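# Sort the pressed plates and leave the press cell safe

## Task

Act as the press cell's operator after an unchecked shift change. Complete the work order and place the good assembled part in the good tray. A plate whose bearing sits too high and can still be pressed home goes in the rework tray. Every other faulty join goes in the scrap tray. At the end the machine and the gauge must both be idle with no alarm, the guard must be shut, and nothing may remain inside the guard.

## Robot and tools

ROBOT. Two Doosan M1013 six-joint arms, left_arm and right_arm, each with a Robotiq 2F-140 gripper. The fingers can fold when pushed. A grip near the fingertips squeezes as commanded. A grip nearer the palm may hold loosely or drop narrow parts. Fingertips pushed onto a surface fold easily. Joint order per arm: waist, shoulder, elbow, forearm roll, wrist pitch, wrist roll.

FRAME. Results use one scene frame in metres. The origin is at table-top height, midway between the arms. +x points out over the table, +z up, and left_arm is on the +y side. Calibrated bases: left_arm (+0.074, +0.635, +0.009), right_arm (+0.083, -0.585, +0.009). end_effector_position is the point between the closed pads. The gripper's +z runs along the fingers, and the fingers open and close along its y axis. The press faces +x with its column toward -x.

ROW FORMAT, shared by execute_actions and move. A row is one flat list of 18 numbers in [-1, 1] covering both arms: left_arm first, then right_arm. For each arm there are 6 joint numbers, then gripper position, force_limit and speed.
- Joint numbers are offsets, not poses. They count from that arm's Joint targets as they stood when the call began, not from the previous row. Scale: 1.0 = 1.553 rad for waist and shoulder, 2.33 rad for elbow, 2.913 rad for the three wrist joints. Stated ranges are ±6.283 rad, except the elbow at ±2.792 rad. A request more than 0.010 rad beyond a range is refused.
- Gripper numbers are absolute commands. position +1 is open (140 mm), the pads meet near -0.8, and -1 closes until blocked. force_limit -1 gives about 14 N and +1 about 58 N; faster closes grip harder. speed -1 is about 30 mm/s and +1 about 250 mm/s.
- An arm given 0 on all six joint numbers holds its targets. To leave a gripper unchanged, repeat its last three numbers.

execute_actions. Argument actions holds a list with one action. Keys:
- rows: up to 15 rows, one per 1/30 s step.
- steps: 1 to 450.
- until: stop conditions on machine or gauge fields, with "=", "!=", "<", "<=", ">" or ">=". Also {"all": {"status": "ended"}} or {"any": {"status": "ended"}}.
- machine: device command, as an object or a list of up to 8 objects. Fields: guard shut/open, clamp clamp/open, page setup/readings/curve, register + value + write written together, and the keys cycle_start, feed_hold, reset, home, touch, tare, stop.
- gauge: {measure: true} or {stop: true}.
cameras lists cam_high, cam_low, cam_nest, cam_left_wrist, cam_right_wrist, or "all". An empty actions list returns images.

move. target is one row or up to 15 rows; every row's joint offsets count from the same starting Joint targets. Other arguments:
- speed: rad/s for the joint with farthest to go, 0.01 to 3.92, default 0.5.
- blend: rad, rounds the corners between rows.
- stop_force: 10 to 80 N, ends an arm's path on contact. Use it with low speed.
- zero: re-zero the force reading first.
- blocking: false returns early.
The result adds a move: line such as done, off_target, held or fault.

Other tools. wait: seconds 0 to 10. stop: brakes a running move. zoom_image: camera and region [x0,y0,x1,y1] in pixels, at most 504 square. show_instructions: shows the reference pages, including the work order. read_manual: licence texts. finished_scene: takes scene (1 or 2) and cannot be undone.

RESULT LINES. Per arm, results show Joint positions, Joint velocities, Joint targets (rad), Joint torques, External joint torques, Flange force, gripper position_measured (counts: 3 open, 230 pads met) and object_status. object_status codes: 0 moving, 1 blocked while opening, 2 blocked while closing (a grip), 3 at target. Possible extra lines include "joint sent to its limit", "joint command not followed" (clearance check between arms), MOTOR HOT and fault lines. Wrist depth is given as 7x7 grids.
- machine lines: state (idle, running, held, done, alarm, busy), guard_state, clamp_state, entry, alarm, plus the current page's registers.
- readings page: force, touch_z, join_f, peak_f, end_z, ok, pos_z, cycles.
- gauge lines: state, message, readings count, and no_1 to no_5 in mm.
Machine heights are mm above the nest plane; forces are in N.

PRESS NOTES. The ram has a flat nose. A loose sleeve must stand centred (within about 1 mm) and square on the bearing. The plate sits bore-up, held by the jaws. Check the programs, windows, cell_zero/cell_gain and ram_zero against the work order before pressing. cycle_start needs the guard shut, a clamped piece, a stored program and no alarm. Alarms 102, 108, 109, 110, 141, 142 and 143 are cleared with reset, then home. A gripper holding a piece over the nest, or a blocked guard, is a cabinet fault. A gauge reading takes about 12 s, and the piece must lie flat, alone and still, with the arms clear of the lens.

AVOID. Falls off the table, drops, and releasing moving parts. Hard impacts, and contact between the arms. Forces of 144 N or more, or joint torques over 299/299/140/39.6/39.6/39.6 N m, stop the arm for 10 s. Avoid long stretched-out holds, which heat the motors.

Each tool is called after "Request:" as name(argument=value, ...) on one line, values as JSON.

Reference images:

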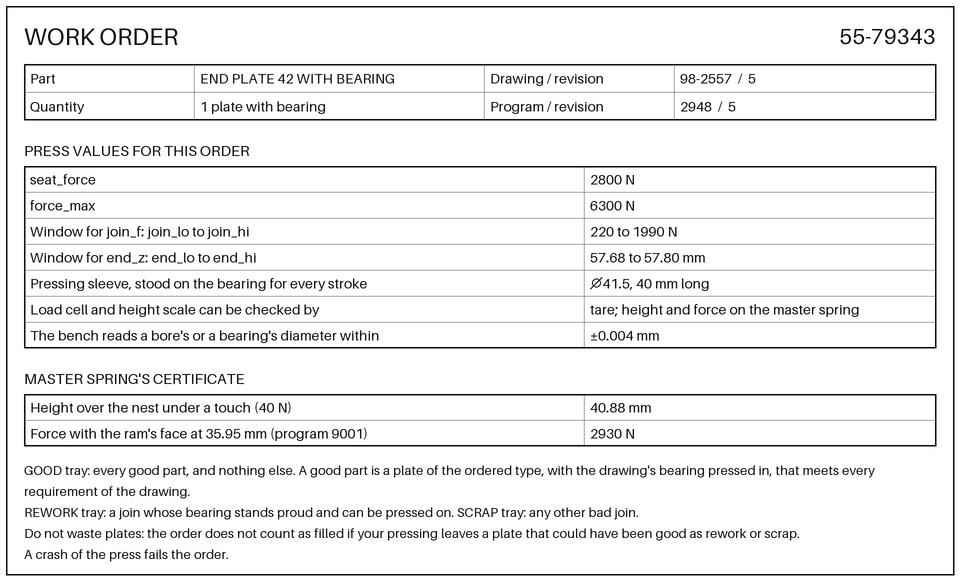

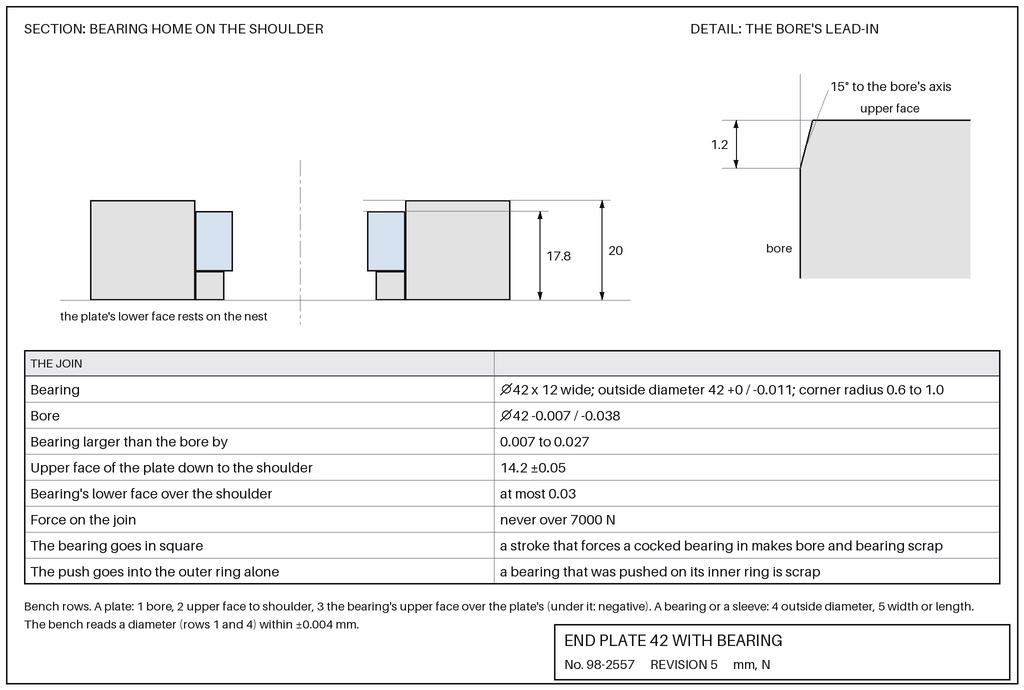

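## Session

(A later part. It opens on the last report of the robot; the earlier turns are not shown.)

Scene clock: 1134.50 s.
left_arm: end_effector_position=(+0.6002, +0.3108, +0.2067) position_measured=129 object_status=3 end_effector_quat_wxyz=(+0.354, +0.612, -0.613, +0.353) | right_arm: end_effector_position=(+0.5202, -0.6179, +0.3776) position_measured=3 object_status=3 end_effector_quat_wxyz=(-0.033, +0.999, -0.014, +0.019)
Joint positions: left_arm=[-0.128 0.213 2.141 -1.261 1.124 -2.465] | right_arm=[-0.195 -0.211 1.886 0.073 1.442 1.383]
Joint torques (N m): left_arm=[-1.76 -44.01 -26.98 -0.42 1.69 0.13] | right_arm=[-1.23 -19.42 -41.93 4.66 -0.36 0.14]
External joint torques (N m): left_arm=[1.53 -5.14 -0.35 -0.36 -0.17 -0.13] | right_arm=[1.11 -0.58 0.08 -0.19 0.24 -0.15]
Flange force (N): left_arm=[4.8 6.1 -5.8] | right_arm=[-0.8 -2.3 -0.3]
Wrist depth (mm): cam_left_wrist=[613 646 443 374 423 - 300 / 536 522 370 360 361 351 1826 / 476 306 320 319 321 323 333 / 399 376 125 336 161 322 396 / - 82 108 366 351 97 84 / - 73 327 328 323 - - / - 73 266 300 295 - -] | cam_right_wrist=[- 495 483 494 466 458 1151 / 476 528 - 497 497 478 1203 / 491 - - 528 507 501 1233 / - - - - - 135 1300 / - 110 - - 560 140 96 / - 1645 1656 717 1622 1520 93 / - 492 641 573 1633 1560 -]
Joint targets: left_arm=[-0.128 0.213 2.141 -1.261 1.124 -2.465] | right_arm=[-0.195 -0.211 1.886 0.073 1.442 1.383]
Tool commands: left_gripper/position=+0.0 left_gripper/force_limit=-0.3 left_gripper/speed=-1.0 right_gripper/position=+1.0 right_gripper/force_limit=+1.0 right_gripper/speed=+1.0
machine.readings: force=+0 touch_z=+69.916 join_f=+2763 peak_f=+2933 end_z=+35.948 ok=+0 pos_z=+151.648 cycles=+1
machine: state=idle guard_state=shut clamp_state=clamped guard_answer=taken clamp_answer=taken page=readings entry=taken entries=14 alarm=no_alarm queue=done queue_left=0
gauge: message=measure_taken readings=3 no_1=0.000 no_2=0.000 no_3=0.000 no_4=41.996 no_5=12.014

Request:
execute_actions(actions=[{"machine":{"cycle_start":true},"steps":450,"until":{"all":{"status":"ended"}}}])

Request:
execute_actions(actions=[{"machine":{"guard":"open"},"steps":90,"until":{"machine":{"guard_state":"open"}}}], cameras=["cam_nest","cam_low"])

Request:
zoom_image(camera="cam_nest", region=[130, 180, 290, 340])

Scene clock: 1146.83 s.
left_arm: end_effector_position=(+0.6002, +0.3108, +0.2067) position_measured=129 object_status=3 end_effector_quat_wxyz=(+0.354, +0.612, -0.613, +0.353) | right_arm: end_effector_position=(+0.5202, -0.6179, +0.3776) position_measured=3 object_status=3 end_effector_quat_wxyz=(-0.033, +0.999, -0.014, +0.019)
Joint positions: left_arm=[-0.128 0.213 2.141 -1.261 1.124 -2.465] | right_arm=[-0.195 -0.211 1.886 0.073 1.442 1.383]
Joint torques (N m): left_arm=[-1.82 -44.07 -26.97 -0.41 1.69 0.09] | right_arm=[-1.33 -19.62 -42.02 4.67 -0.38 0.12]
External joint torques (N m): left_arm=[1.62 -5.1 -0.38 -0.38 -0.17 -0.09] | right_arm=[1.22 -0.44 0.2 -0.21 0.25 -0.13]
Flange force (N): left_arm=[4.6 6.0 -5.8] | right_arm=[-0.6 -2.6 -0.1]
Wrist depth (mm): cam_left_wrist=[659 647 444 374 440 307 301 / 536 526 370 363 373 343 1697 / 463 307 319 320 321 323 1504 / 407 404 125 335 161 322 393 / - 82 109 366 350 97 84 / - 73 327 338 328 - - / - 73 267 293 305 - -] | cam_right_wrist=[489 495 - 494 - 454 1130 / 462 532 - - 486 501 1174 / 456 - 527 - 513 - 1246 / 474 - 544 541 535 135 1307 / - 110 - 552 566 131 96 / - 1679 1645 615 1520 1502 93 / - 1778 515 572 1645 1560 -]
Joint targets: left_arm=[-0.128 0.213 2.141 -1.261 1.124 -2.465] | right_arm=[-0.195 -0.211 1.886 0.073 1.442 1.383]
Tool commands: left_gripper/position=+0.0 left_gripper/force_limit=-0.3 left_gripper/speed=-1.0 right_gripper/position=+1.0 right_gripper/force_limit=+1.0 right_gripper/speed=+1.0
machine.readings: force=+0 touch_z=+69.916 join_f=+0 peak_f=+3136 end_z=+59.942 ok=+0 pos_z=+151.648 cycles=+2
machine: state=done guard_state=shut clamp_state=clamped guard_answer=taken clamp_answer=taken page=readings entry=taken entries=15 alarm=no_alarm queue=done queue_left=0
gauge: message=measure_taken readings=3 no_1=0.000 no_2=0.000 no_3=0.000 no_4=41.996 no_5=12.014

Scene clock: 1148.53 s.
left_arm: end_effector_position=(+0.6002, +0.3108, +0.2067) position_measured=129 object_status=3 end_effector_quat_wxyz=(+0.354, +0.612, -0.613, +0.353) | right_arm: end_effector_position=(+0.5202, -0.6179, +0.3776) position_measured=3 object_status=3 end_effector_quat_wxyz=(-0.033, +0.999, -0.014, +0.019)
Joint positions: left_arm=[-0.128 0.213 2.141 -1.261 1.124 -2.465] | right_arm=[-0.195 -0.211 1.886 0.073 1.442 1.383]
Joint torques (N m): left_arm=[-1.81 -43.88 -27.03 -0.4 1.73 0.14] | right_arm=[-1.42 -19.43 -41.88 4.71 -0.39 0.14]
External joint torques (N m): left_arm=[1.59 -5.28 -0.33 -0.38 -0.21 -0.14] | right_arm=[1.32 -0.79 -0.04 -0.24 0.26 -0.14]
Flange force (N): left_arm=[4.9 6.3 -5.9] | right_arm=[-0.9 -2.9 -0.5]
Wrist depth (mm): cam_left_wrist=[614 644 443 377 441 309 306 / 535 547 370 361 373 351 1753 / 471 327 318 329 322 322 344 / 393 395 125 348 161 323 396 / - 82 109 367 351 97 84 / - 73 328 329 329 - - / - 73 266 298 299 - -] | cam_right_wrist=[- - 481 - - 454 1130 / 438 - - - - 482 1209 / - 572 - 518 508 497 1253 / 471 - 553 564 546 151 1307 / - 109 - 612 574 140 97 / - 1679 1679 - 1520 1502 93 / - 1752 504 552 1430 1550 -]
Joint targets: left_arm=[-0.128 0.213 2.141 -1.261 1.124 -2.465] | right_arm=[-0.195 -0.211 1.886 0.073 1.442 1.383]
Tool commands: left_gripper/position=+0.0 left_gripper/force_limit=-0.3 left_gripper/speed=-1.0 right_gripper/position=+1.0 right_gripper/force_limit=+1.0 right_gripper/speed=+1.0
machine.readings: force=+0 touch_z=+69.916 join_f=+0 peak_f=+3136 end_z=+59.942 ok=+0 pos_z=+151.648 cycles=+2
machine: state=done guard_state=open clamp_state=clamped guard_answer=taken clamp_answer=taken page=readings entry=taken entries=15 alarm=no_alarm queue=running queue_left=0
gauge: message=measure_taken readings=3 no_1=0.000 no_2=0.000 no_3=0.000 no_4=41.996 no_5=12.014
Images, in order (width x height): cam_low 504x504, cam_nest 504x504.

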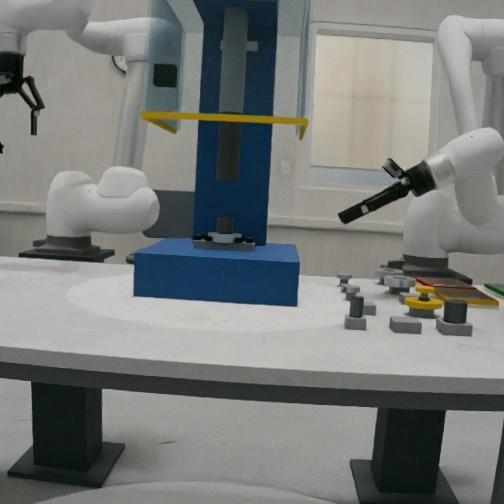

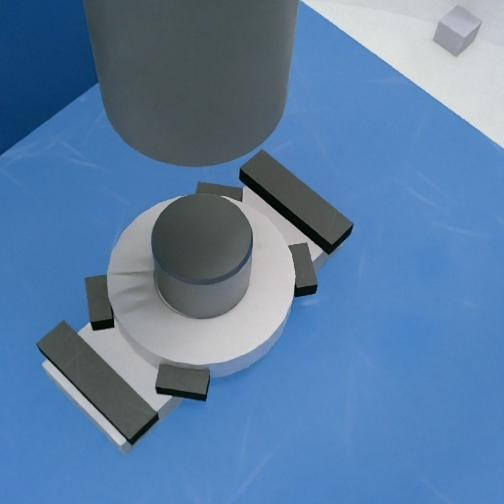

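Scaled by 3.150.

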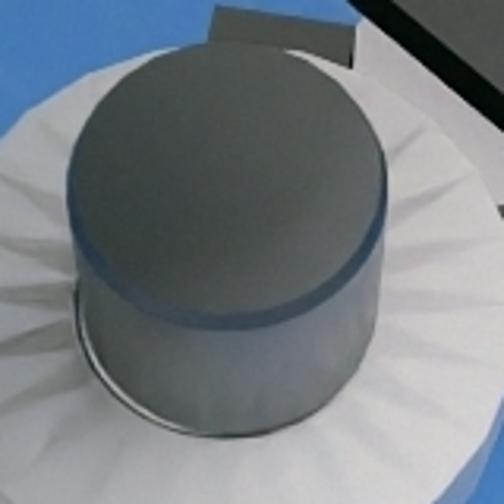

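Request:
execute_actions(actions=[{"machine":{"page":"curve"},"steps":5}], cameras=["cam_nest","cam_low"])

Request:
zoom_image(camera="cam_nest", region=[145, 240, 265, 340])

Request:
zoom_image(camera="cam_low", region=[185, 200, 265, 270])

Scene clock: 1157.70 s.
left_arm: end_effector_position=(+0.6002, +0.3108, +0.2067) position_measured=129 object_status=3 end_effector_quat_wxyz=(+0.354, +0.612, -0.613, +0.353) | right_arm: end_effector_position=(+0.5202, -0.6179, +0.3776) position_measured=3 object_status=3 end_effector_quat_wxyz=(-0.033, +0.999, -0.014, +0.019)
Joint positions: left_arm=[-0.128 0.213 2.141 -1.261 1.124 -2.465] | right_arm=[-0.195 -0.211 1.886 0.073 1.442 1.383]
Joint torques (N m): left_arm=[-1.78 -43.83 -26.91 -0.43 1.72 0.1] | right_arm=[-1.48 -19.6 -41.77 4.67 -0.34 0.12]
External joint torques (N m): left_arm=[1.58 -5.39 -0.49 -0.36 -0.21 -0.11] | right_arm=[1.42 -0.8 -0.14 -0.2 0.22 -0.12]
Flange force (N): left_arm=[5.1 6.2 -6.0] | right_arm=[-0.7 -3.1 -0.6]
Wrist depth (mm): cam_left_wrist=[- 644 442 376 433 307 299 / 536 538 371 361 376 333 1789 / 465 450 319 321 321 321 344 / 404 409 125 335 161 322 394 / - 82 108 366 351 97 84 / - 73 327 329 329 - - / - 73 266 299 298 - -] | cam_right_wrist=[- - - - - 445 1168 / - - - - - 477 1185 / 472 546 531 - 508 507 1240 / 509 - 558 551 529 131 1300 / - 109 - - - 130 96 / - 1702 1622 - 1520 1520 93 / - 1739 515 542 1570 1590 -]
Joint targets: left_arm=[-0.128 0.213 2.141 -1.261 1.124 -2.465] | right_arm=[-0.195 -0.211 1.886 0.073 1.442 1.383]
Tool commands: left_gripper/position=+0.0 left_gripper/force_limit=-0.3 left_gripper/speed=-1.0 right_gripper/position=+1.0 right_gripper/force_limit=+1.0 right_gripper/speed=+1.0
machine.curve: curve1_z=+71.200 curve1_f=+6 curve2_z=+69.286 curve2_f=+78 curve3_z=+67.371 curve3_f=+234 curve4_z=+65.457 curve4_f=+392 curve5_z=+63.543 curve5_f=+544 curve6_z=+61.629 curve6_f=+704 curve7_z=+59.714 curve7_f=+0 curve8_z=+57.800 curve8_f=+0
machine: state=done guard_state=open clamp_state=clamped guard_answer=taken clamp_answer=taken page=curve entry=taken entries=15 alarm=no_alarm queue=done queue_left=0
gauge: message=measure_taken readings=3 no_1=0.000 no_2=0.000 no_3=0.000 no_4=41.996 no_5=12.014
Images, in order (width x height): cam_low 504x504, cam_nest 504x504.

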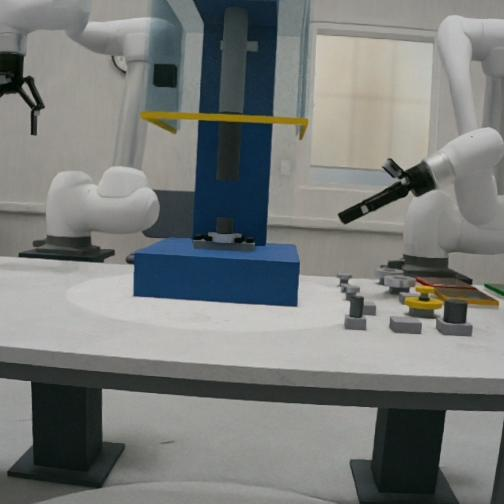

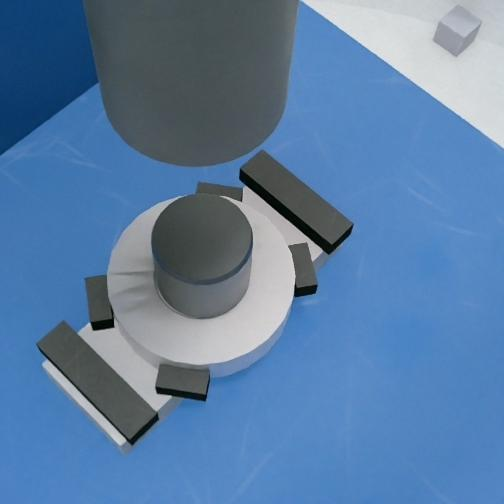

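Scaled by 4.200.

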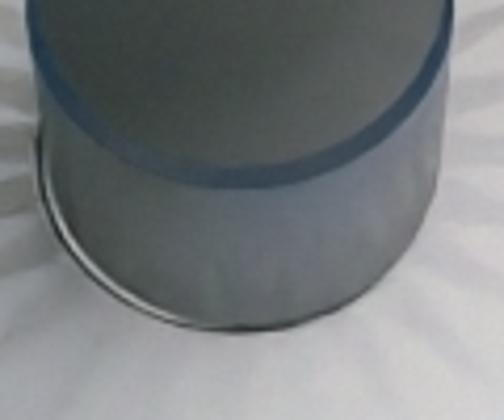

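Scaled by 6.300.

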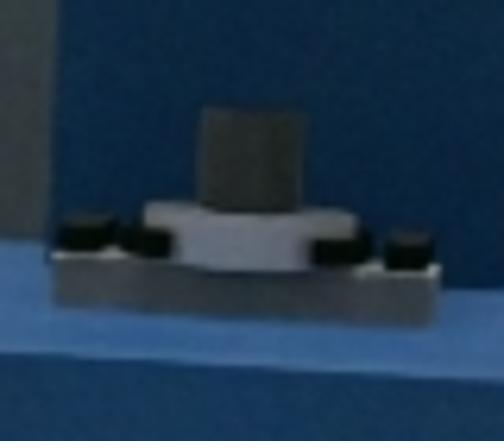

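Request:
move(target=[[-0.2123,0.0213,-0.0408,-0.0528,-0.0756,-0.0467,0.0,-0.3,-1,0,0,0,0,0,0,1,1,1],[-0.3110,0.1097,-0.0685,-0.1088,-0.1143,-0.0151,0.0,-0.3,-1,0,0,0,0,0,0,1,1,1]], speed=[0.4,0.06], blend=[0.02,0], cameras=["cam_nest","cam_low","cam_left_wrist"])

Request:
zoom_image(camera="cam_nest", region=[130, 180, 290, 340])

Request:
zoom_image(camera="cam_low", region=[190, 200, 260, 270])

Request:
zoom_image(camera="cam_left_wrist", region=[370, 150, 590, 370])

Scene clock: 1189.87 s.
left_arm: end_effector_position=(+0.6011, +0.0138, +0.1722) position_measured=129 object_status=3 end_effector_quat_wxyz=(+0.355, +0.609, -0.615, +0.354) | right_arm: end_effector_position=(+0.5202, -0.6179, +0.3776) position_measured=3 object_status=3 end_effector_quat_wxyz=(-0.033, +0.999, -0.014, +0.019)
Joint positions: left_arm=[-0.611 0.383 1.981 -1.578 0.791 -2.509] | right_arm=[-0.195 -0.211 1.886 0.073 1.442 1.383]
Joint torques (N m): left_arm=[-1.63 -60.42 -27.67 -1.05 1.61 0.12] | right_arm=[-1.44 -19.49 -41.96 4.68 -0.35 0.15]
External joint torques (N m): left_arm=[1.4 -6.23 -0.36 -0.39 -0.18 -0.12] | right_arm=[1.24 -0.05 0.22 -0.22 0.23 -0.16]
Flange force (N): left_arm=[4.1 5.2 -8.2] | right_arm=[0.0 -2.5 0.1]
Wrist depth (mm): cam_left_wrist=[576 571 574 576 584 588 186 / 480 495 312 312 315 317 196 / 413 267 268 156 270 262 179 / 354 235 132 140 141 231 186 / - 82 107 158 158 97 84 / - 73 182 154 155 - - / - 73 - 141 144 - -] | cam_right_wrist=[- 542 - 486 465 - 1151 / 457 - - 494 - - 1191 / 497 - - 528 - 498 1233 / - - - 530 - 136 1293 / - 109 - - - 140 96 / - 1622 1612 673 1540 1492 93 / - 1778 645 566 1530 1580 -]
Joint targets: left_arm=[-0.611 0.383 1.981 -1.578 0.791 -2.509] | right_arm=[-0.195 -0.211 1.886 0.073 1.442 1.383]
machine.curve: curve1_z=+71.200 curve1_f=+6 curve2_z=+69.286 curve2_f=+78 curve3_z=+67.371 curve3_f=+234 curve4_z=+65.457 curve4_f=+392 curve5_z=+63.543 curve5_f=+544 curve6_z=+61.629 curve6_f=+704 curve7_z=+59.714 curve7_f=+0 curve8_z=+57.800 curve8_f=+0
machine: state=done guard_state=open clamp_state=clamped guard_answer=taken clamp_answer=taken page=curve entry=taken entries=15 alarm=no_alarm queue=done queue_left=0
gauge: message=measure_taken readings=3 no_1=0.000 no_2=0.000 no_3=0.000 no_4=41.996 no_5=12.014
move: done
Images, in order (width x height): cam_low 504x504, cam_nest 504x504, cam_left_wrist 896x504.

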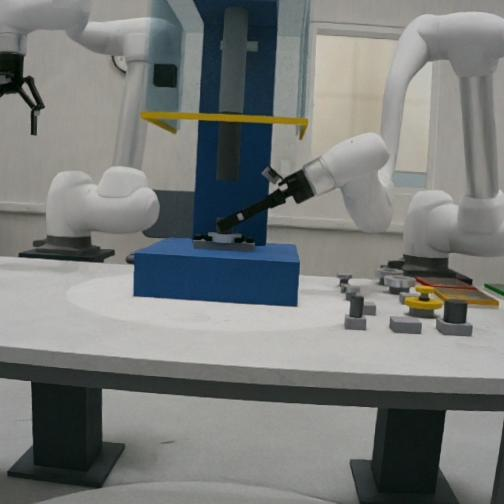

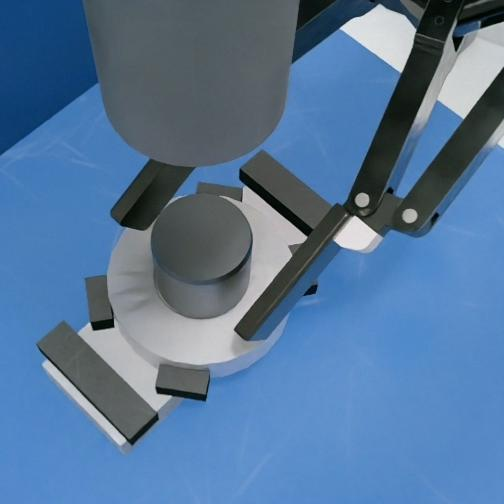

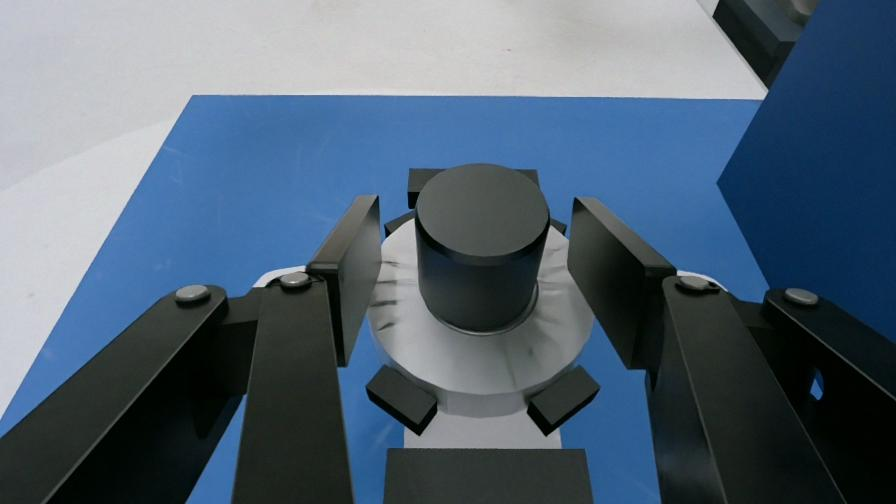

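Scaled by 3.150.

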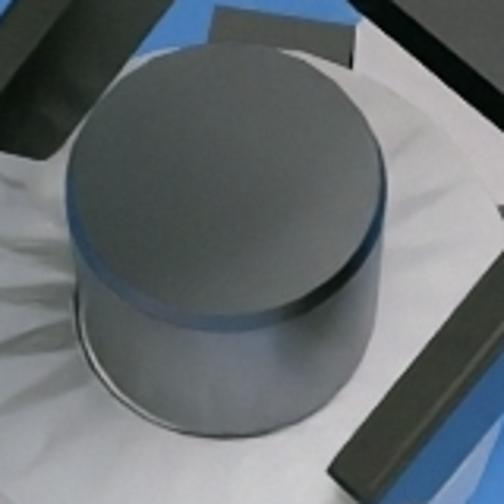

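Scaled by 7.200.

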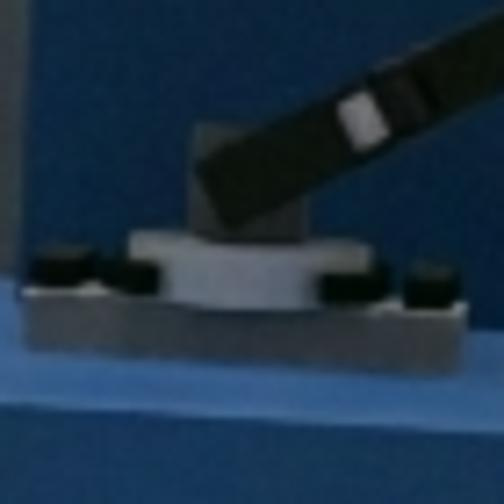

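Scaled by 2.291.

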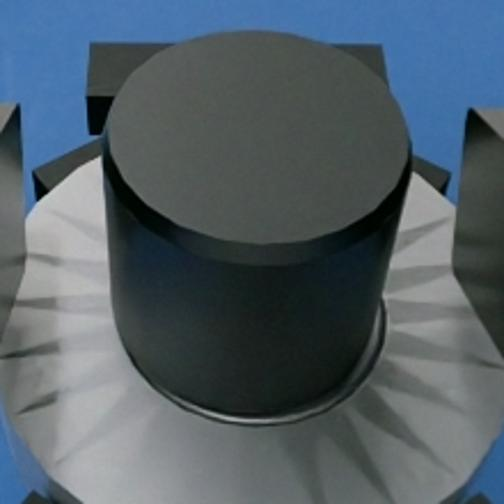

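Request:
zoom_image(camera="cam_left_wrist", region=[405, 250, 555, 350])

Request:
zoom_image(camera="cam_nest", region=[145, 250, 265, 330])

Scaled by 3.360.

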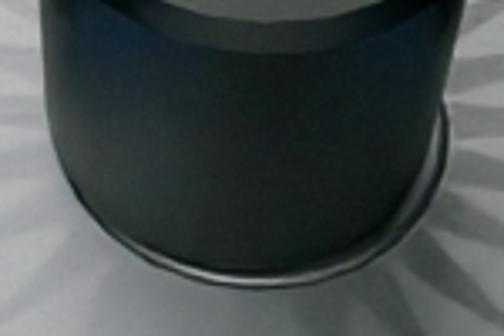

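Scaled by 4.200.

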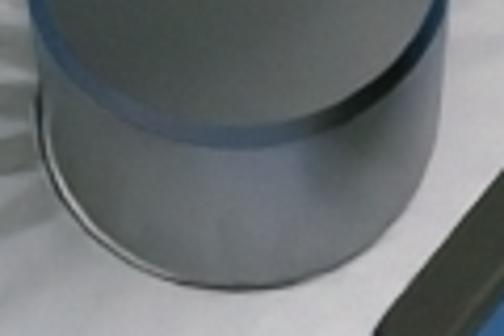

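Request:
move(target=[-0.00067,-0.00077,0.00068,0,0,0,0.0,-0.3,-1,0,0,0,0,0,0,1,1,1], speed=0.02, cameras=["cam_left_wrist"])

Request:
zoom_image(camera="cam_left_wrist", region=[370, 150, 590, 370])

Scene clock: 1217.17 s.
left_arm: end_effector_position=(+0.5997, +0.0138, +0.1723) position_measured=129 object_status=3 end_effector_quat_wxyz=(+0.355, +0.609, -0.615, +0.354) | right_arm: end_effector_position=(+0.5202, -0.6179, +0.3776) position_measured=3 object_status=3 end_effector_quat_wxyz=(-0.033, +0.999, -0.014, +0.019)
Joint positions: left_arm=[-0.612 0.382 1.983 -1.578 0.791 -2.509] | right_arm=[-0.195 -0.211 1.886 0.073 1.442 1.383]
Joint torques (N m): left_arm=[-1.86 -60.49 -27.54 -1.02 1.62 0.12] | right_arm=[-1.57 -19.34 -41.84 4.66 -0.41 0.09]
External joint torques (N m): left_arm=[1.6 -5.97 -0.41 -0.41 -0.19 -0.12] | right_arm=[1.53 -1.08 -0.02 -0.19 0.29 -0.1]
Flange force (N): left_arm=[3.8 4.6 -8.0] | right_arm=[-1.3 -3.5 -0.6]
Wrist depth (mm): cam_left_wrist=[583 579 548 576 554 583 184 / 481 465 313 313 314 305 185 / 414 268 269 152 270 263 185 / 344 235 132 139 141 232 194 / - 82 107 161 161 97 84 / - 73 - 154 156 - - / - 73 - 141 144 - -] | cam_right_wrist=[- - - - - 460 1124 / - 532 513 501 471 483 1209 / 484 - 542 - - 1203 1246 / 478 - - - 544 135 1358 / - 110 587 583 561 130 96 / - 1645 1622 615 1530 1511 93 / - 1739 515 548 1601 1612 -]
Joint targets: left_arm=[-0.612 0.382 1.983 -1.578 0.791 -2.509] | right_arm=[-0.195 -0.211 1.886 0.073 1.442 1.383]
machine.curve: curve1_z=+71.200 curve1_f=+6 curve2_z=+69.286 curve2_f=+78 curve3_z=+67.371 curve3_f=+234 curve4_z=+65.457 curve4_f=+392 curve5_z=+63.543 curve5_f=+544 curve6_z=+61.629 curve6_f=+704 curve7_z=+59.714 curve7_f=+0 curve8_z=+57.800 curve8_f=+0
machine: state=done guard_state=open clamp_state=clamped guard_answer=taken clamp_answer=taken page=curve entry=taken entries=15 alarm=no_alarm queue=done queue_left=0
gauge: message=measure_taken readings=3 no_1=0.000 no_2=0.000 no_3=0.000 no_4=41.996 no_5=12.014
move: done
Images, in order (width x height): cam_left_wrist 896x504.

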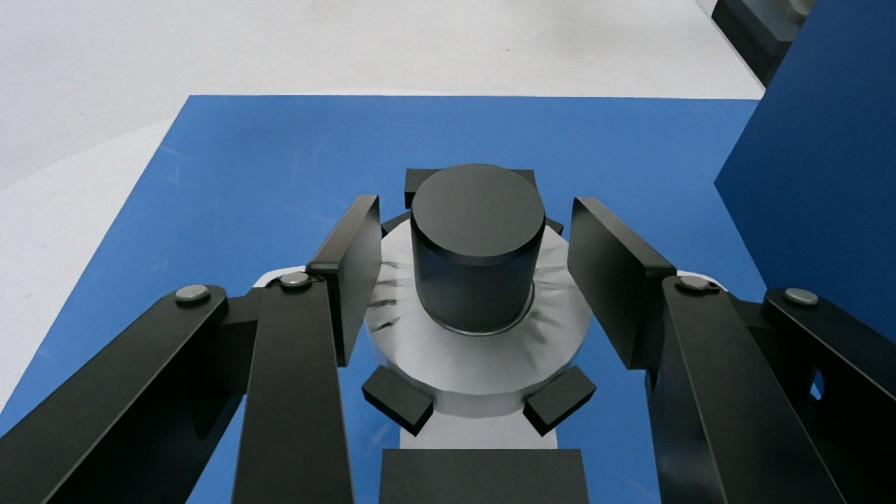

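Scaled by 2.291.

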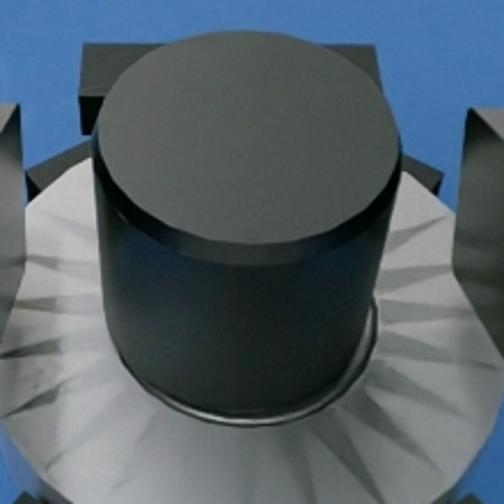

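Request:
move(target=[0.0001,0.0001,-0.0001,0,0,0,0.0,-0.3,-1,0,0,0,0,0,0,1,1,1], speed=0.02)

Request:
execute_actions(actions=[{"rows":[[0,0,0,0,0,0,-1,-0.3,-1,0,0,0,0,0,0,1,1,1]],"steps":75}], cameras=["cam_left_wrist","cam_nest","cam_low"])

Request:
zoom_image(camera="cam_left_wrist", region=[405, 250, 555, 350])

Request:
zoom_image(camera="cam_nest", region=[145, 250, 265, 330])

Scene clock: 1238.63 s.
left_arm: end_effector_position=(+0.5999, +0.0137, +0.1723) position_measured=129 object_status=3 end_effector_quat_wxyz=(+0.355, +0.609, -0.615, +0.354) | right_arm: end_effector_position=(+0.5202, -0.6179, +0.3776) position_measured=3 object_status=3 end_effector_quat_wxyz=(-0.033, +0.999, -0.014, +0.019)
Joint positions: left_arm=[-0.612 0.382 1.982 -1.578 0.791 -2.509] | right_arm=[-0.195 -0.211 1.886 0.073 1.442 1.383]
Joint torques (N m): left_arm=[-2.02 -60.44 -27.57 -1.01 1.63 0.14] | right_arm=[-1.46 -19.23 -42.02 4.67 -0.35 0.13]
External joint torques (N m): left_arm=[1.75 -6.04 -0.39 -0.42 -0.2 -0.14] | right_arm=[1.34 -0.85 0.12 -0.2 0.22 -0.13]
Flange force (N): left_arm=[3.8 4.6 -8.3] | right_arm=[-1.2 -2.9 -0.2]
Wrist depth (mm): cam_left_wrist=[576 573 573 579 584 555 185 / 479 500 314 312 507 316 185 / 413 269 268 152 270 264 185 / 354 235 132 139 141 231 195 / - 82 107 161 161 97 84 / - 73 - 154 156 - - / - 73 - 141 144 - -] | cam_right_wrist=[455 491 510 490 462 496 1157 / 440 519 - 502 481 487 1191 / 479 552 - - - 503 1253 / - 565 - 537 534 140 1321 / - 110 - - - 131 97 / - 1645 1633 - 1520 1502 93 / - 1739 514 569 1540 1560 -]
Joint targets: left_arm=[-0.612 0.382 1.982 -1.578 0.791 -2.509] | right_arm=[-0.195 -0.211 1.886 0.073 1.442 1.383]
machine.curve: curve1_z=+71.200 curve1_f=+6 curve2_z=+69.286 curve2_f=+78 curve3_z=+67.371 curve3_f=+234 curve4_z=+65.457 curve4_f=+392 curve5_z=+63.543 curve5_f=+544 curve6_z=+61.629 curve6_f=+704 curve7_z=+59.714 curve7_f=+0 curve8_z=+57.800 curve8_f=+0
machine: state=done guard_state=open clamp_state=clamped guard_answer=taken clamp_answer=taken page=curve entry=taken entries=15 alarm=no_alarm queue=done queue_left=0
gauge: message=measure_taken readings=3 no_1=0.000 no_2=0.000 no_3=0.000 no_4=41.996 no_5=12.014
move: done

Scene clock: 1241.33 s.
left_arm: end_effector_position=(+0.5999, +0.0138, +0.1723) position_measured=169 object_status=2 end_effector_quat_wxyz=(+0.355, +0.609, -0.615, +0.354) | right_arm: end_effector_position=(+0.5202, -0.6179, +0.3776) position_measured=3 object_status=3 end_effector_quat_wxyz=(-0.033, +0.999, -0.014, +0.019)
Joint positions: left_arm=[-0.612 0.382 1.982 -1.578 0.791 -2.509] | right_arm=[-0.195 -0.211 1.886 0.073 1.442 1.383]
Joint torques (N m): left_arm=[-1.74 -58.47 -26.38 -0.7 1.17 0.11] | right_arm=[-1.34 -19.46 -42 4.65 -0.35 0.18]
External joint torques (N m): left_arm=[1.47 -7.98 -1.53 -0.74 0.26 -0.11] | right_arm=[1.15 0.02 0.55 -0.23 0.24 -0.19]
Flange force (N): left_arm=[5.9 5.1 -9.5] | right_arm=[-0.4 -2.2 0.7]
Wrist depth (mm): cam_left_wrist=[577 555 572 603 582 603 184 / 481 494 302 303 314 316 185 / 414 267 268 152 270 263 185 / 354 234 235 137 140 238 195 / 214 83 88 158 132 92 176 / - 71 - 155 155 - 71 / - 72 - 141 - - 71] | cam_right_wrist=[477 - - 462 - 445 1135 / 442 497 534 - 492 509 1191 / - 546 536 - 512 1530 1233 / - 562 - - 547 136 1286 / - 109 591 - - 140 96 / - 1633 1778 618 1474 1474 93 / - 1727 511 520 1601 1580 -]
Joint targets: left_arm=[-0.612 0.382 1.982 -1.578 0.791 -2.509] | right_arm=[-0.195 -0.211 1.886 0.073 1.442 1.383]
machine.curve: curve1_z=+71.200 curve1_f=+6 curve2_z=+69.286 curve2_f=+78 curve3_z=+67.371 curve3_f=+234 curve4_z=+65.457 curve4_f=+392 curve5_z=+63.543 curve5_f=+544 curve6_z=+61.629 curve6_f=+704 curve7_z=+59.714 curve7_f=+0 curve8_z=+57.800 curve8_f=+0
machine: state=done guard_state=open clamp_state=clamped guard_answer=taken clamp_answer=taken page=curve entry=taken entries=15 alarm=no_alarm queue=done queue_left=0
gauge: message=measure_taken readings=3 no_1=0.000 no_2=0.000 no_3=0.000 no_4=41.996 no_5=12.014
Images, in order (width x height): cam_low 504x504, cam_nest 504x504, cam_left_wrist 896x504.

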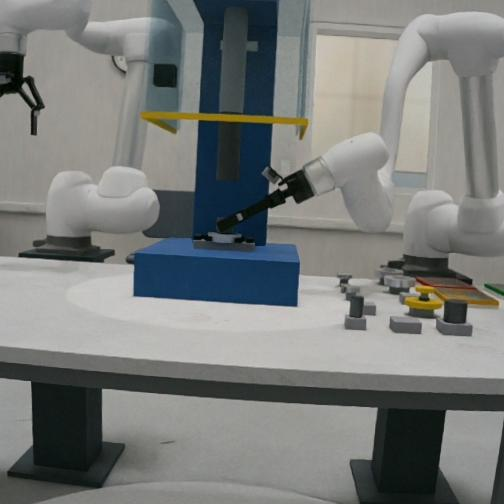

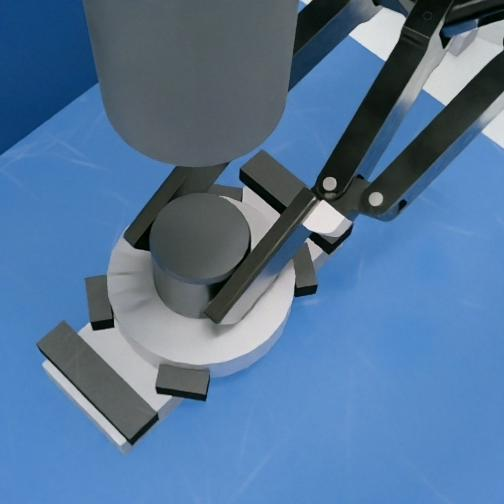

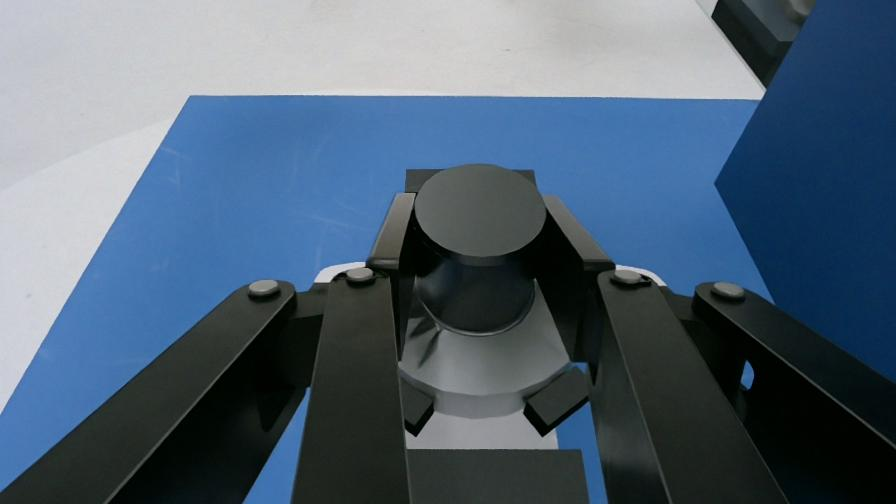

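Scaled by 3.360.

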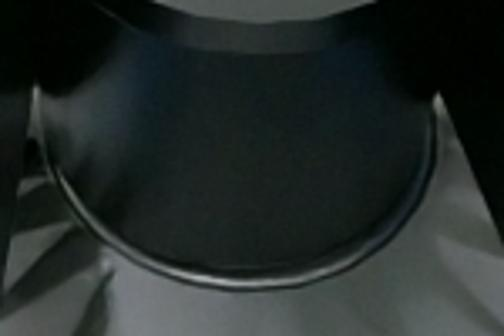

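Scaled by 4.200.

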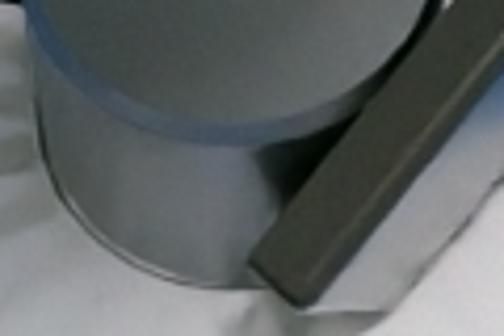

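Request:
move(target=[0.00017,-0.00016,0.00017,0,0,0,-1,-0.3,-1,0,0,0,0,0,0,1,1,1], speed=0.02)

Request:
execute_actions(actions=[{"rows":[[0,0,0,0,0,0,0.0,-0.3,-1,0,0,0,0,0,0,1,1,1]],"steps":75}], cameras=["cam_left_wrist","cam_nest","cam_low"])

Request:
zoom_image(camera="cam_left_wrist", region=[405, 250, 555, 350])

Request:
zoom_image(camera="cam_nest", region=[145, 250, 265, 330])

Scene clock: 1252.67 s.
left_arm: end_effector_position=(+0.5999, +0.0140, +0.1722) position_measured=169 object_status=2 end_effector_quat_wxyz=(+0.355, +0.609, -0.615, +0.354) | right_arm: end_effector_position=(+0.5202, -0.6179, +0.3776) position_measured=3 object_status=3 end_effector_quat_wxyz=(-0.033, +0.999, -0.014, +0.019)
Joint positions: left_arm=[-0.611 0.382 1.983 -1.578 0.791 -2.509] | right_arm=[-0.195 -0.211 1.886 0.073 1.442 1.383]
Joint torques (N m): left_arm=[0.32 -57.5 -24.87 -0.3 0.41 0.08] | right_arm=[-1.58 -19.45 -41.94 4.66 -0.33 0.16]
External joint torques (N m): left_arm=[-0.57 -8.96 -3.13 -1.14 1.03 -0.08] | right_arm=[1.44 -0.45 0.09 -0.2 0.21 -0.16]
Flange force (N): left_arm=[8.6 5.4 -7.4] | right_arm=[-0.4 -3.0 -0.1]
Wrist depth (mm): cam_left_wrist=[574 576 - 559 581 586 184 / 477 498 313 492 313 316 186 / 414 268 269 152 270 263 185 / 353 235 236 137 133 237 194 / 213 82 88 158 132 92 176 / - 71 - 154 155 - 70 / - 72 - 142 - - 70] | cam_right_wrist=[426 481 - 477 468 457 1151 / - - - 505 494 479 1203 / 444 - 520 496 - 504 1240 / 487 - - - - 135 1314 / - 109 609 - - 130 97 / - 1633 1612 601 1502 1492 93 / - 503 509 573 1601 1560 -]
Joint targets: left_arm=[-0.611 0.382 1.983 -1.578 0.791 -2.509] | right_arm=[-0.195 -0.211 1.886 0.073 1.442 1.383]
machine.curve: curve1_z=+71.200 curve1_f=+6 curve2_z=+69.286 curve2_f=+78 curve3_z=+67.371 curve3_f=+234 curve4_z=+65.457 curve4_f=+392 curve5_z=+63.543 curve5_f=+544 curve6_z=+61.629 curve6_f=+704 curve7_z=+59.714 curve7_f=+0 curve8_z=+57.800 curve8_f=+0
machine: state=done guard_state=open clamp_state=clamped guard_answer=taken clamp_answer=taken page=curve entry=taken entries=15 alarm=no_alarm queue=done queue_left=0
gauge: message=measure_taken readings=3 no_1=0.000 no_2=0.000 no_3=0.000 no_4=41.996 no_5=12.014
move: done

Scene clock: 1255.37 s.
left_arm: end_effector_position=(+0.5999, +0.0140, +0.1722) position_measured=129 object_status=3 end_effector_quat_wxyz=(+0.355, +0.609, -0.615, +0.354) | right_arm: end_effector_position=(+0.5202, -0.6179, +0.3776) position_measured=3 object_status=3 end_effector_quat_wxyz=(-0.033, +0.999, -0.014, +0.019)
Joint positions: left_arm=[-0.611 0.382 1.983 -1.578 0.791 -2.509] | right_arm=[-0.195 -0.211 1.886 0.073 1.442 1.383]
Joint torques (N m): left_arm=[-1.81 -60.42 -27.51 -1.06 1.64 0.11] | right_arm=[-1.21 -19.41 -41.93 4.69 -0.35 0.14]
External joint torques (N m): left_arm=[1.56 -5.97 -0.35 -0.37 -0.21 -0.11] | right_arm=[1.08 -0.64 0.07 -0.23 0.23 -0.14]
Flange force (N): left_arm=[3.8 4.7 -8.1] | right_arm=[-0.8 -2.3 -0.3]
Wrist depth (mm): cam_left_wrist=[578 560 582 573 581 587 185 / 481 444 312 312 313 316 185 / 414 267 268 156 270 264 185 / 353 236 132 139 141 232 194 / - 82 107 161 161 97 84 / - 73 - 155 156 - - / - 73 - 141 144 - -] | cam_right_wrist=[439 493 482 488 454 457 1135 / - - 491 - - 480 1191 / - - 554 - - 1174 1266 / 483 - 569 - - 136 1307 / - 110 - - 556 140 96 / - 1656 1645 607 1502 1520 93 / - 1752 519 556 1580 1580 -]
Joint targets: left_arm=[-0.611 0.382 1.983 -1.578 0.791 -2.509] | right_arm=[-0.195 -0.211 1.886 0.073 1.442 1.383]
machine.curve: curve1_z=+71.200 curve1_f=+6 curve2_z=+69.286 curve2_f=+78 curve3_z=+67.371 curve3_f=+234 curve4_z=+65.457 curve4_f=+392 curve5_z=+63.543 curve5_f=+544 curve6_z=+61.629 curve6_f=+704 curve7_z=+59.714 curve7_f=+0 curve8_z=+57.800 curve8_f=+0
machine: state=done guard_state=open clamp_state=clamped guard_answer=taken clamp_answer=taken page=curve entry=taken entries=15 alarm=no_alarm queue=done queue_left=0
gauge: message=measure_taken readings=3 no_1=0.000 no_2=0.000 no_3=0.000 no_4=41.996 no_5=12.014
Images, in order (width x height): cam_low 504x504, cam_nest 504x504, cam_left_wrist 896x504.

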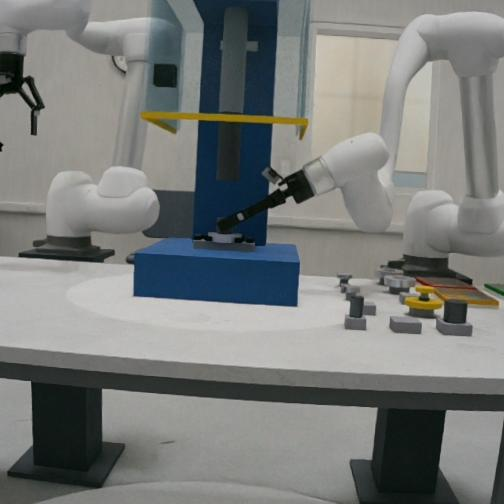

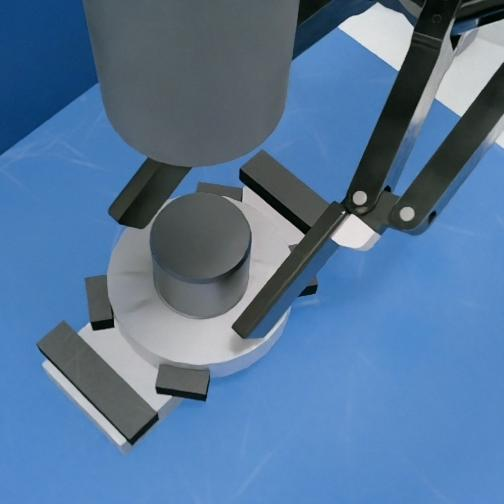

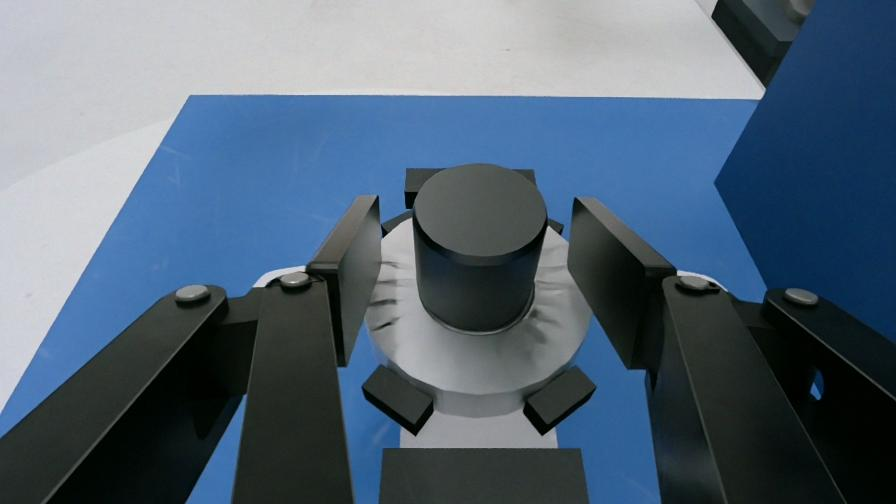

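Scaled by 3.360.

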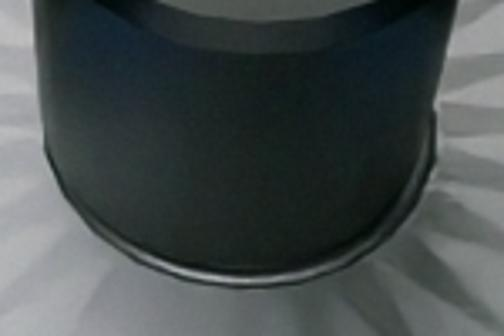

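Scaled by 4.200.

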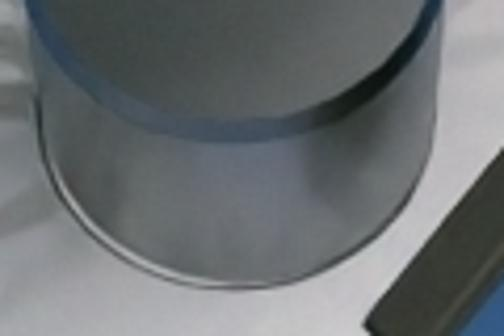

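Request:
move(target=[[-0.00016,-0.00019,0.00017,0,0,0,0.0,-0.3,-1,0,0,0,0,0,0,1,1,1],[-0.00016,-0.00019,0.00017,0,0,0,-1,-0.3,-1,0,0,0,0,0,0,1,1,1]], speed=0.02)

Request:
execute_actions(actions=[{"rows":[[0,0,0,0,0,0,0.0,-0.3,-1,0,0,0,0,0,0,1,1,1]],"steps":75}], cameras=["cam_left_wrist","cam_nest","cam_low"])

Request:
zoom_image(camera="cam_left_wrist", region=[405, 250, 555, 350])

Request:
zoom_image(camera="cam_nest", region=[145, 250, 265, 330])

Scene clock: 1266.37 s.
left_arm: end_effector_position=(+0.5999, +0.0140, +0.1723) position_measured=169 object_status=0 end_effector_quat_wxyz=(+0.355, +0.609, -0.615, +0.354) | right_arm: end_effector_position=(+0.5202, -0.6179, +0.3776) position_measured=3 object_status=3 end_effector_quat_wxyz=(-0.033, +0.999, -0.014, +0.019)
Joint positions: left_arm=[-0.611 0.382 1.983 -1.578 0.791 -2.509] | right_arm=[-0.195 -0.211 1.886 0.073 1.442 1.383]
Joint torques (N m): left_arm=[-1.41 -59.05 -26.98 -0.87 1.25 0.11] | right_arm=[-1.1 -19.64 -41.95 4.65 -0.39 0.16]
External joint torques (N m): left_arm=[1.16 -7.39 -0.99 -0.56 0.19 -0.11] | right_arm=[0.92 0.07 0.34 -0.22 0.27 -0.16]
Flange force (N): left_arm=[5.4 5.5 -9.0] | right_arm=[-0.1 -1.8 0.2]
Wrist depth (mm): cam_left_wrist=[573 574 555 579 582 607 185 / 478 478 302 314 314 316 185 / 411 268 269 151 269 263 185 / 352 235 235 136 139 238 194 / 213 82 88 158 132 92 176 / - 71 - 155 155 - 71 / - 72 - 141 - - 71] | cam_right_wrist=[457 - - - 477 - 1162 / 443 526 - - 474 - 1185 / 448 535 - - - - 1246 / 486 - 549 - - 140 1321 / - 109 598 - 573 130 96 / - 1633 1612 - 1540 1511 93 / - 503 508 556 1560 1590 -]
Joint targets: left_arm=[-0.611 0.382 1.983 -1.578 0.791 -2.509] | right_arm=[-0.195 -0.211 1.886 0.073 1.442 1.383]
machine.curve: curve1_z=+71.200 curve1_f=+6 curve2_z=+69.286 curve2_f=+78 curve3_z=+67.371 curve3_f=+234 curve4_z=+65.457 curve4_f=+392 curve5_z=+63.543 curve5_f=+544 curve6_z=+61.629 curve6_f=+704 curve7_z=+59.714 curve7_f=+0 curve8_z=+57.800 curve8_f=+0
machine: state=done guard_state=open clamp_state=clamped guard_answer=taken clamp_answer=taken page=curve entry=taken entries=15 alarm=no_alarm queue=done queue_left=0
gauge: message=measure_taken readings=3 no_1=0.000 no_2=0.000 no_3=0.000 no_4=41.996 no_5=12.014
move: done

Scene clock: 1269.07 s.
left_arm: end_effector_position=(+0.5999, +0.0140, +0.1722) position_measured=129 object_status=3 end_effector_quat_wxyz=(+0.355, +0.609, -0.615, +0.354) | right_arm: end_effector_position=(+0.5202, -0.6179, +0.3776) position_measured=3 object_status=3 end_effector_quat_wxyz=(-0.033, +0.999, -0.014, +0.019)
Joint positions: left_arm=[-0.611 0.382 1.983 -1.578 0.791 -2.509] | right_arm=[-0.195 -0.211 1.886 0.073 1.442 1.383]
Joint torques (N m): left_arm=[-1.74 -60.49 -27.61 -1.03 1.63 0.1] | right_arm=[-1.19 -19.62 -41.94 4.65 -0.4 0.13]
External joint torques (N m): left_arm=[1.48 -5.89 -0.29 -0.4 -0.2 -0.1] | right_arm=[1.09 -0.63 0.04 -0.19 0.27 -0.13]
Flange force (N): left_arm=[3.7 4.9 -7.9] | right_arm=[-0.8 -2.3 -0.4]
Wrist depth (mm): cam_left_wrist=[581 576 574 579 572 588 185 / 479 500 312 313 314 315 185 / 411 260 269 156 270 263 185 / 354 235 132 139 141 231 195 / - 82 107 161 161 97 84 / - 73 - 155 156 - - / - 73 - 141 144 - -] | cam_right_wrist=[- - 487 475 - - 1135 / - - - 492 - 479 1203 / - - - - - 494 1240 / 478 - 514 556 546 135 1300 / - 110 - - - 131 96 / - 1633 1679 638 1560 1502 93 / - 493 1715 564 1580 1645 -]
Joint targets: left_arm=[-0.611 0.382 1.983 -1.578 0.791 -2.509] | right_arm=[-0.195 -0.211 1.886 0.073 1.442 1.383]
machine.curve: curve1_z=+71.200 curve1_f=+6 curve2_z=+69.286 curve2_f=+78 curve3_z=+67.371 curve3_f=+234 curve4_z=+65.457 curve4_f=+392 curve5_z=+63.543 curve5_f=+544 curve6_z=+61.629 curve6_f=+704 curve7_z=+59.714 curve7_f=+0 curve8_z=+57.800 curve8_f=+0
machine: state=done guard_state=open clamp_state=clamped guard_answer=taken clamp_answer=taken page=curve entry=taken entries=15 alarm=no_alarm queue=done queue_left=0
gauge: message=measure_taken readings=3 no_1=0.000 no_2=0.000 no_3=0.000 no_4=41.996 no_5=12.014
Images, in order (width x height): cam_low 504x504, cam_nest 504x504, cam_left_wrist 896x504.

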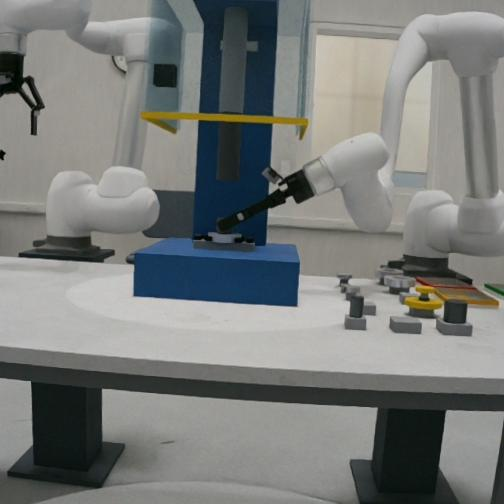

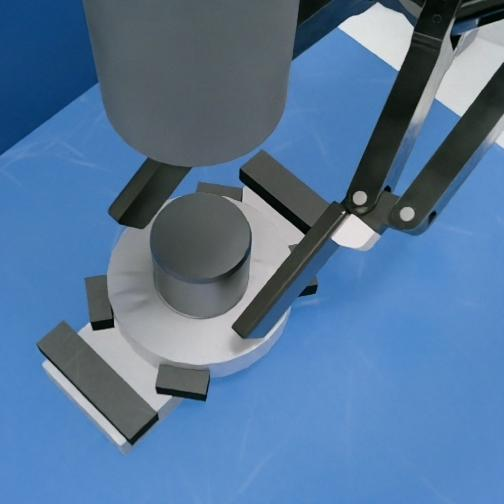

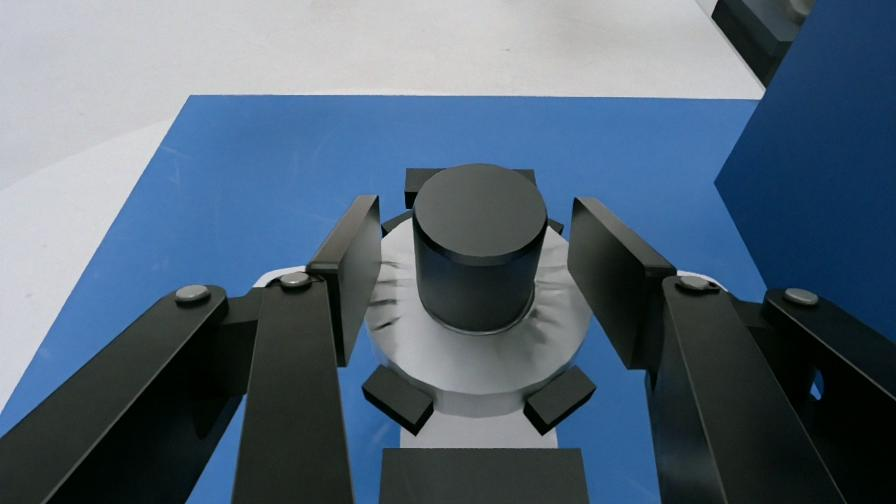

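Scaled by 3.360.

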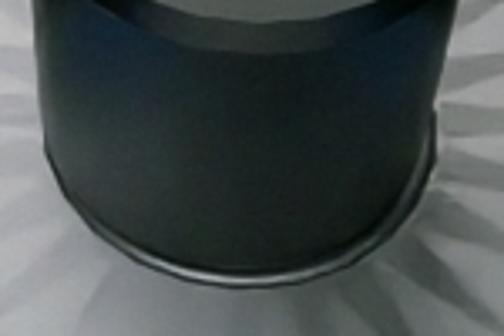

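Scaled by 4.200.

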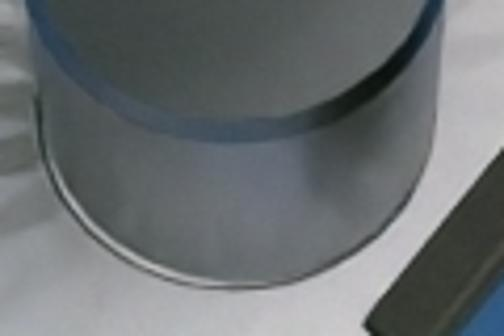

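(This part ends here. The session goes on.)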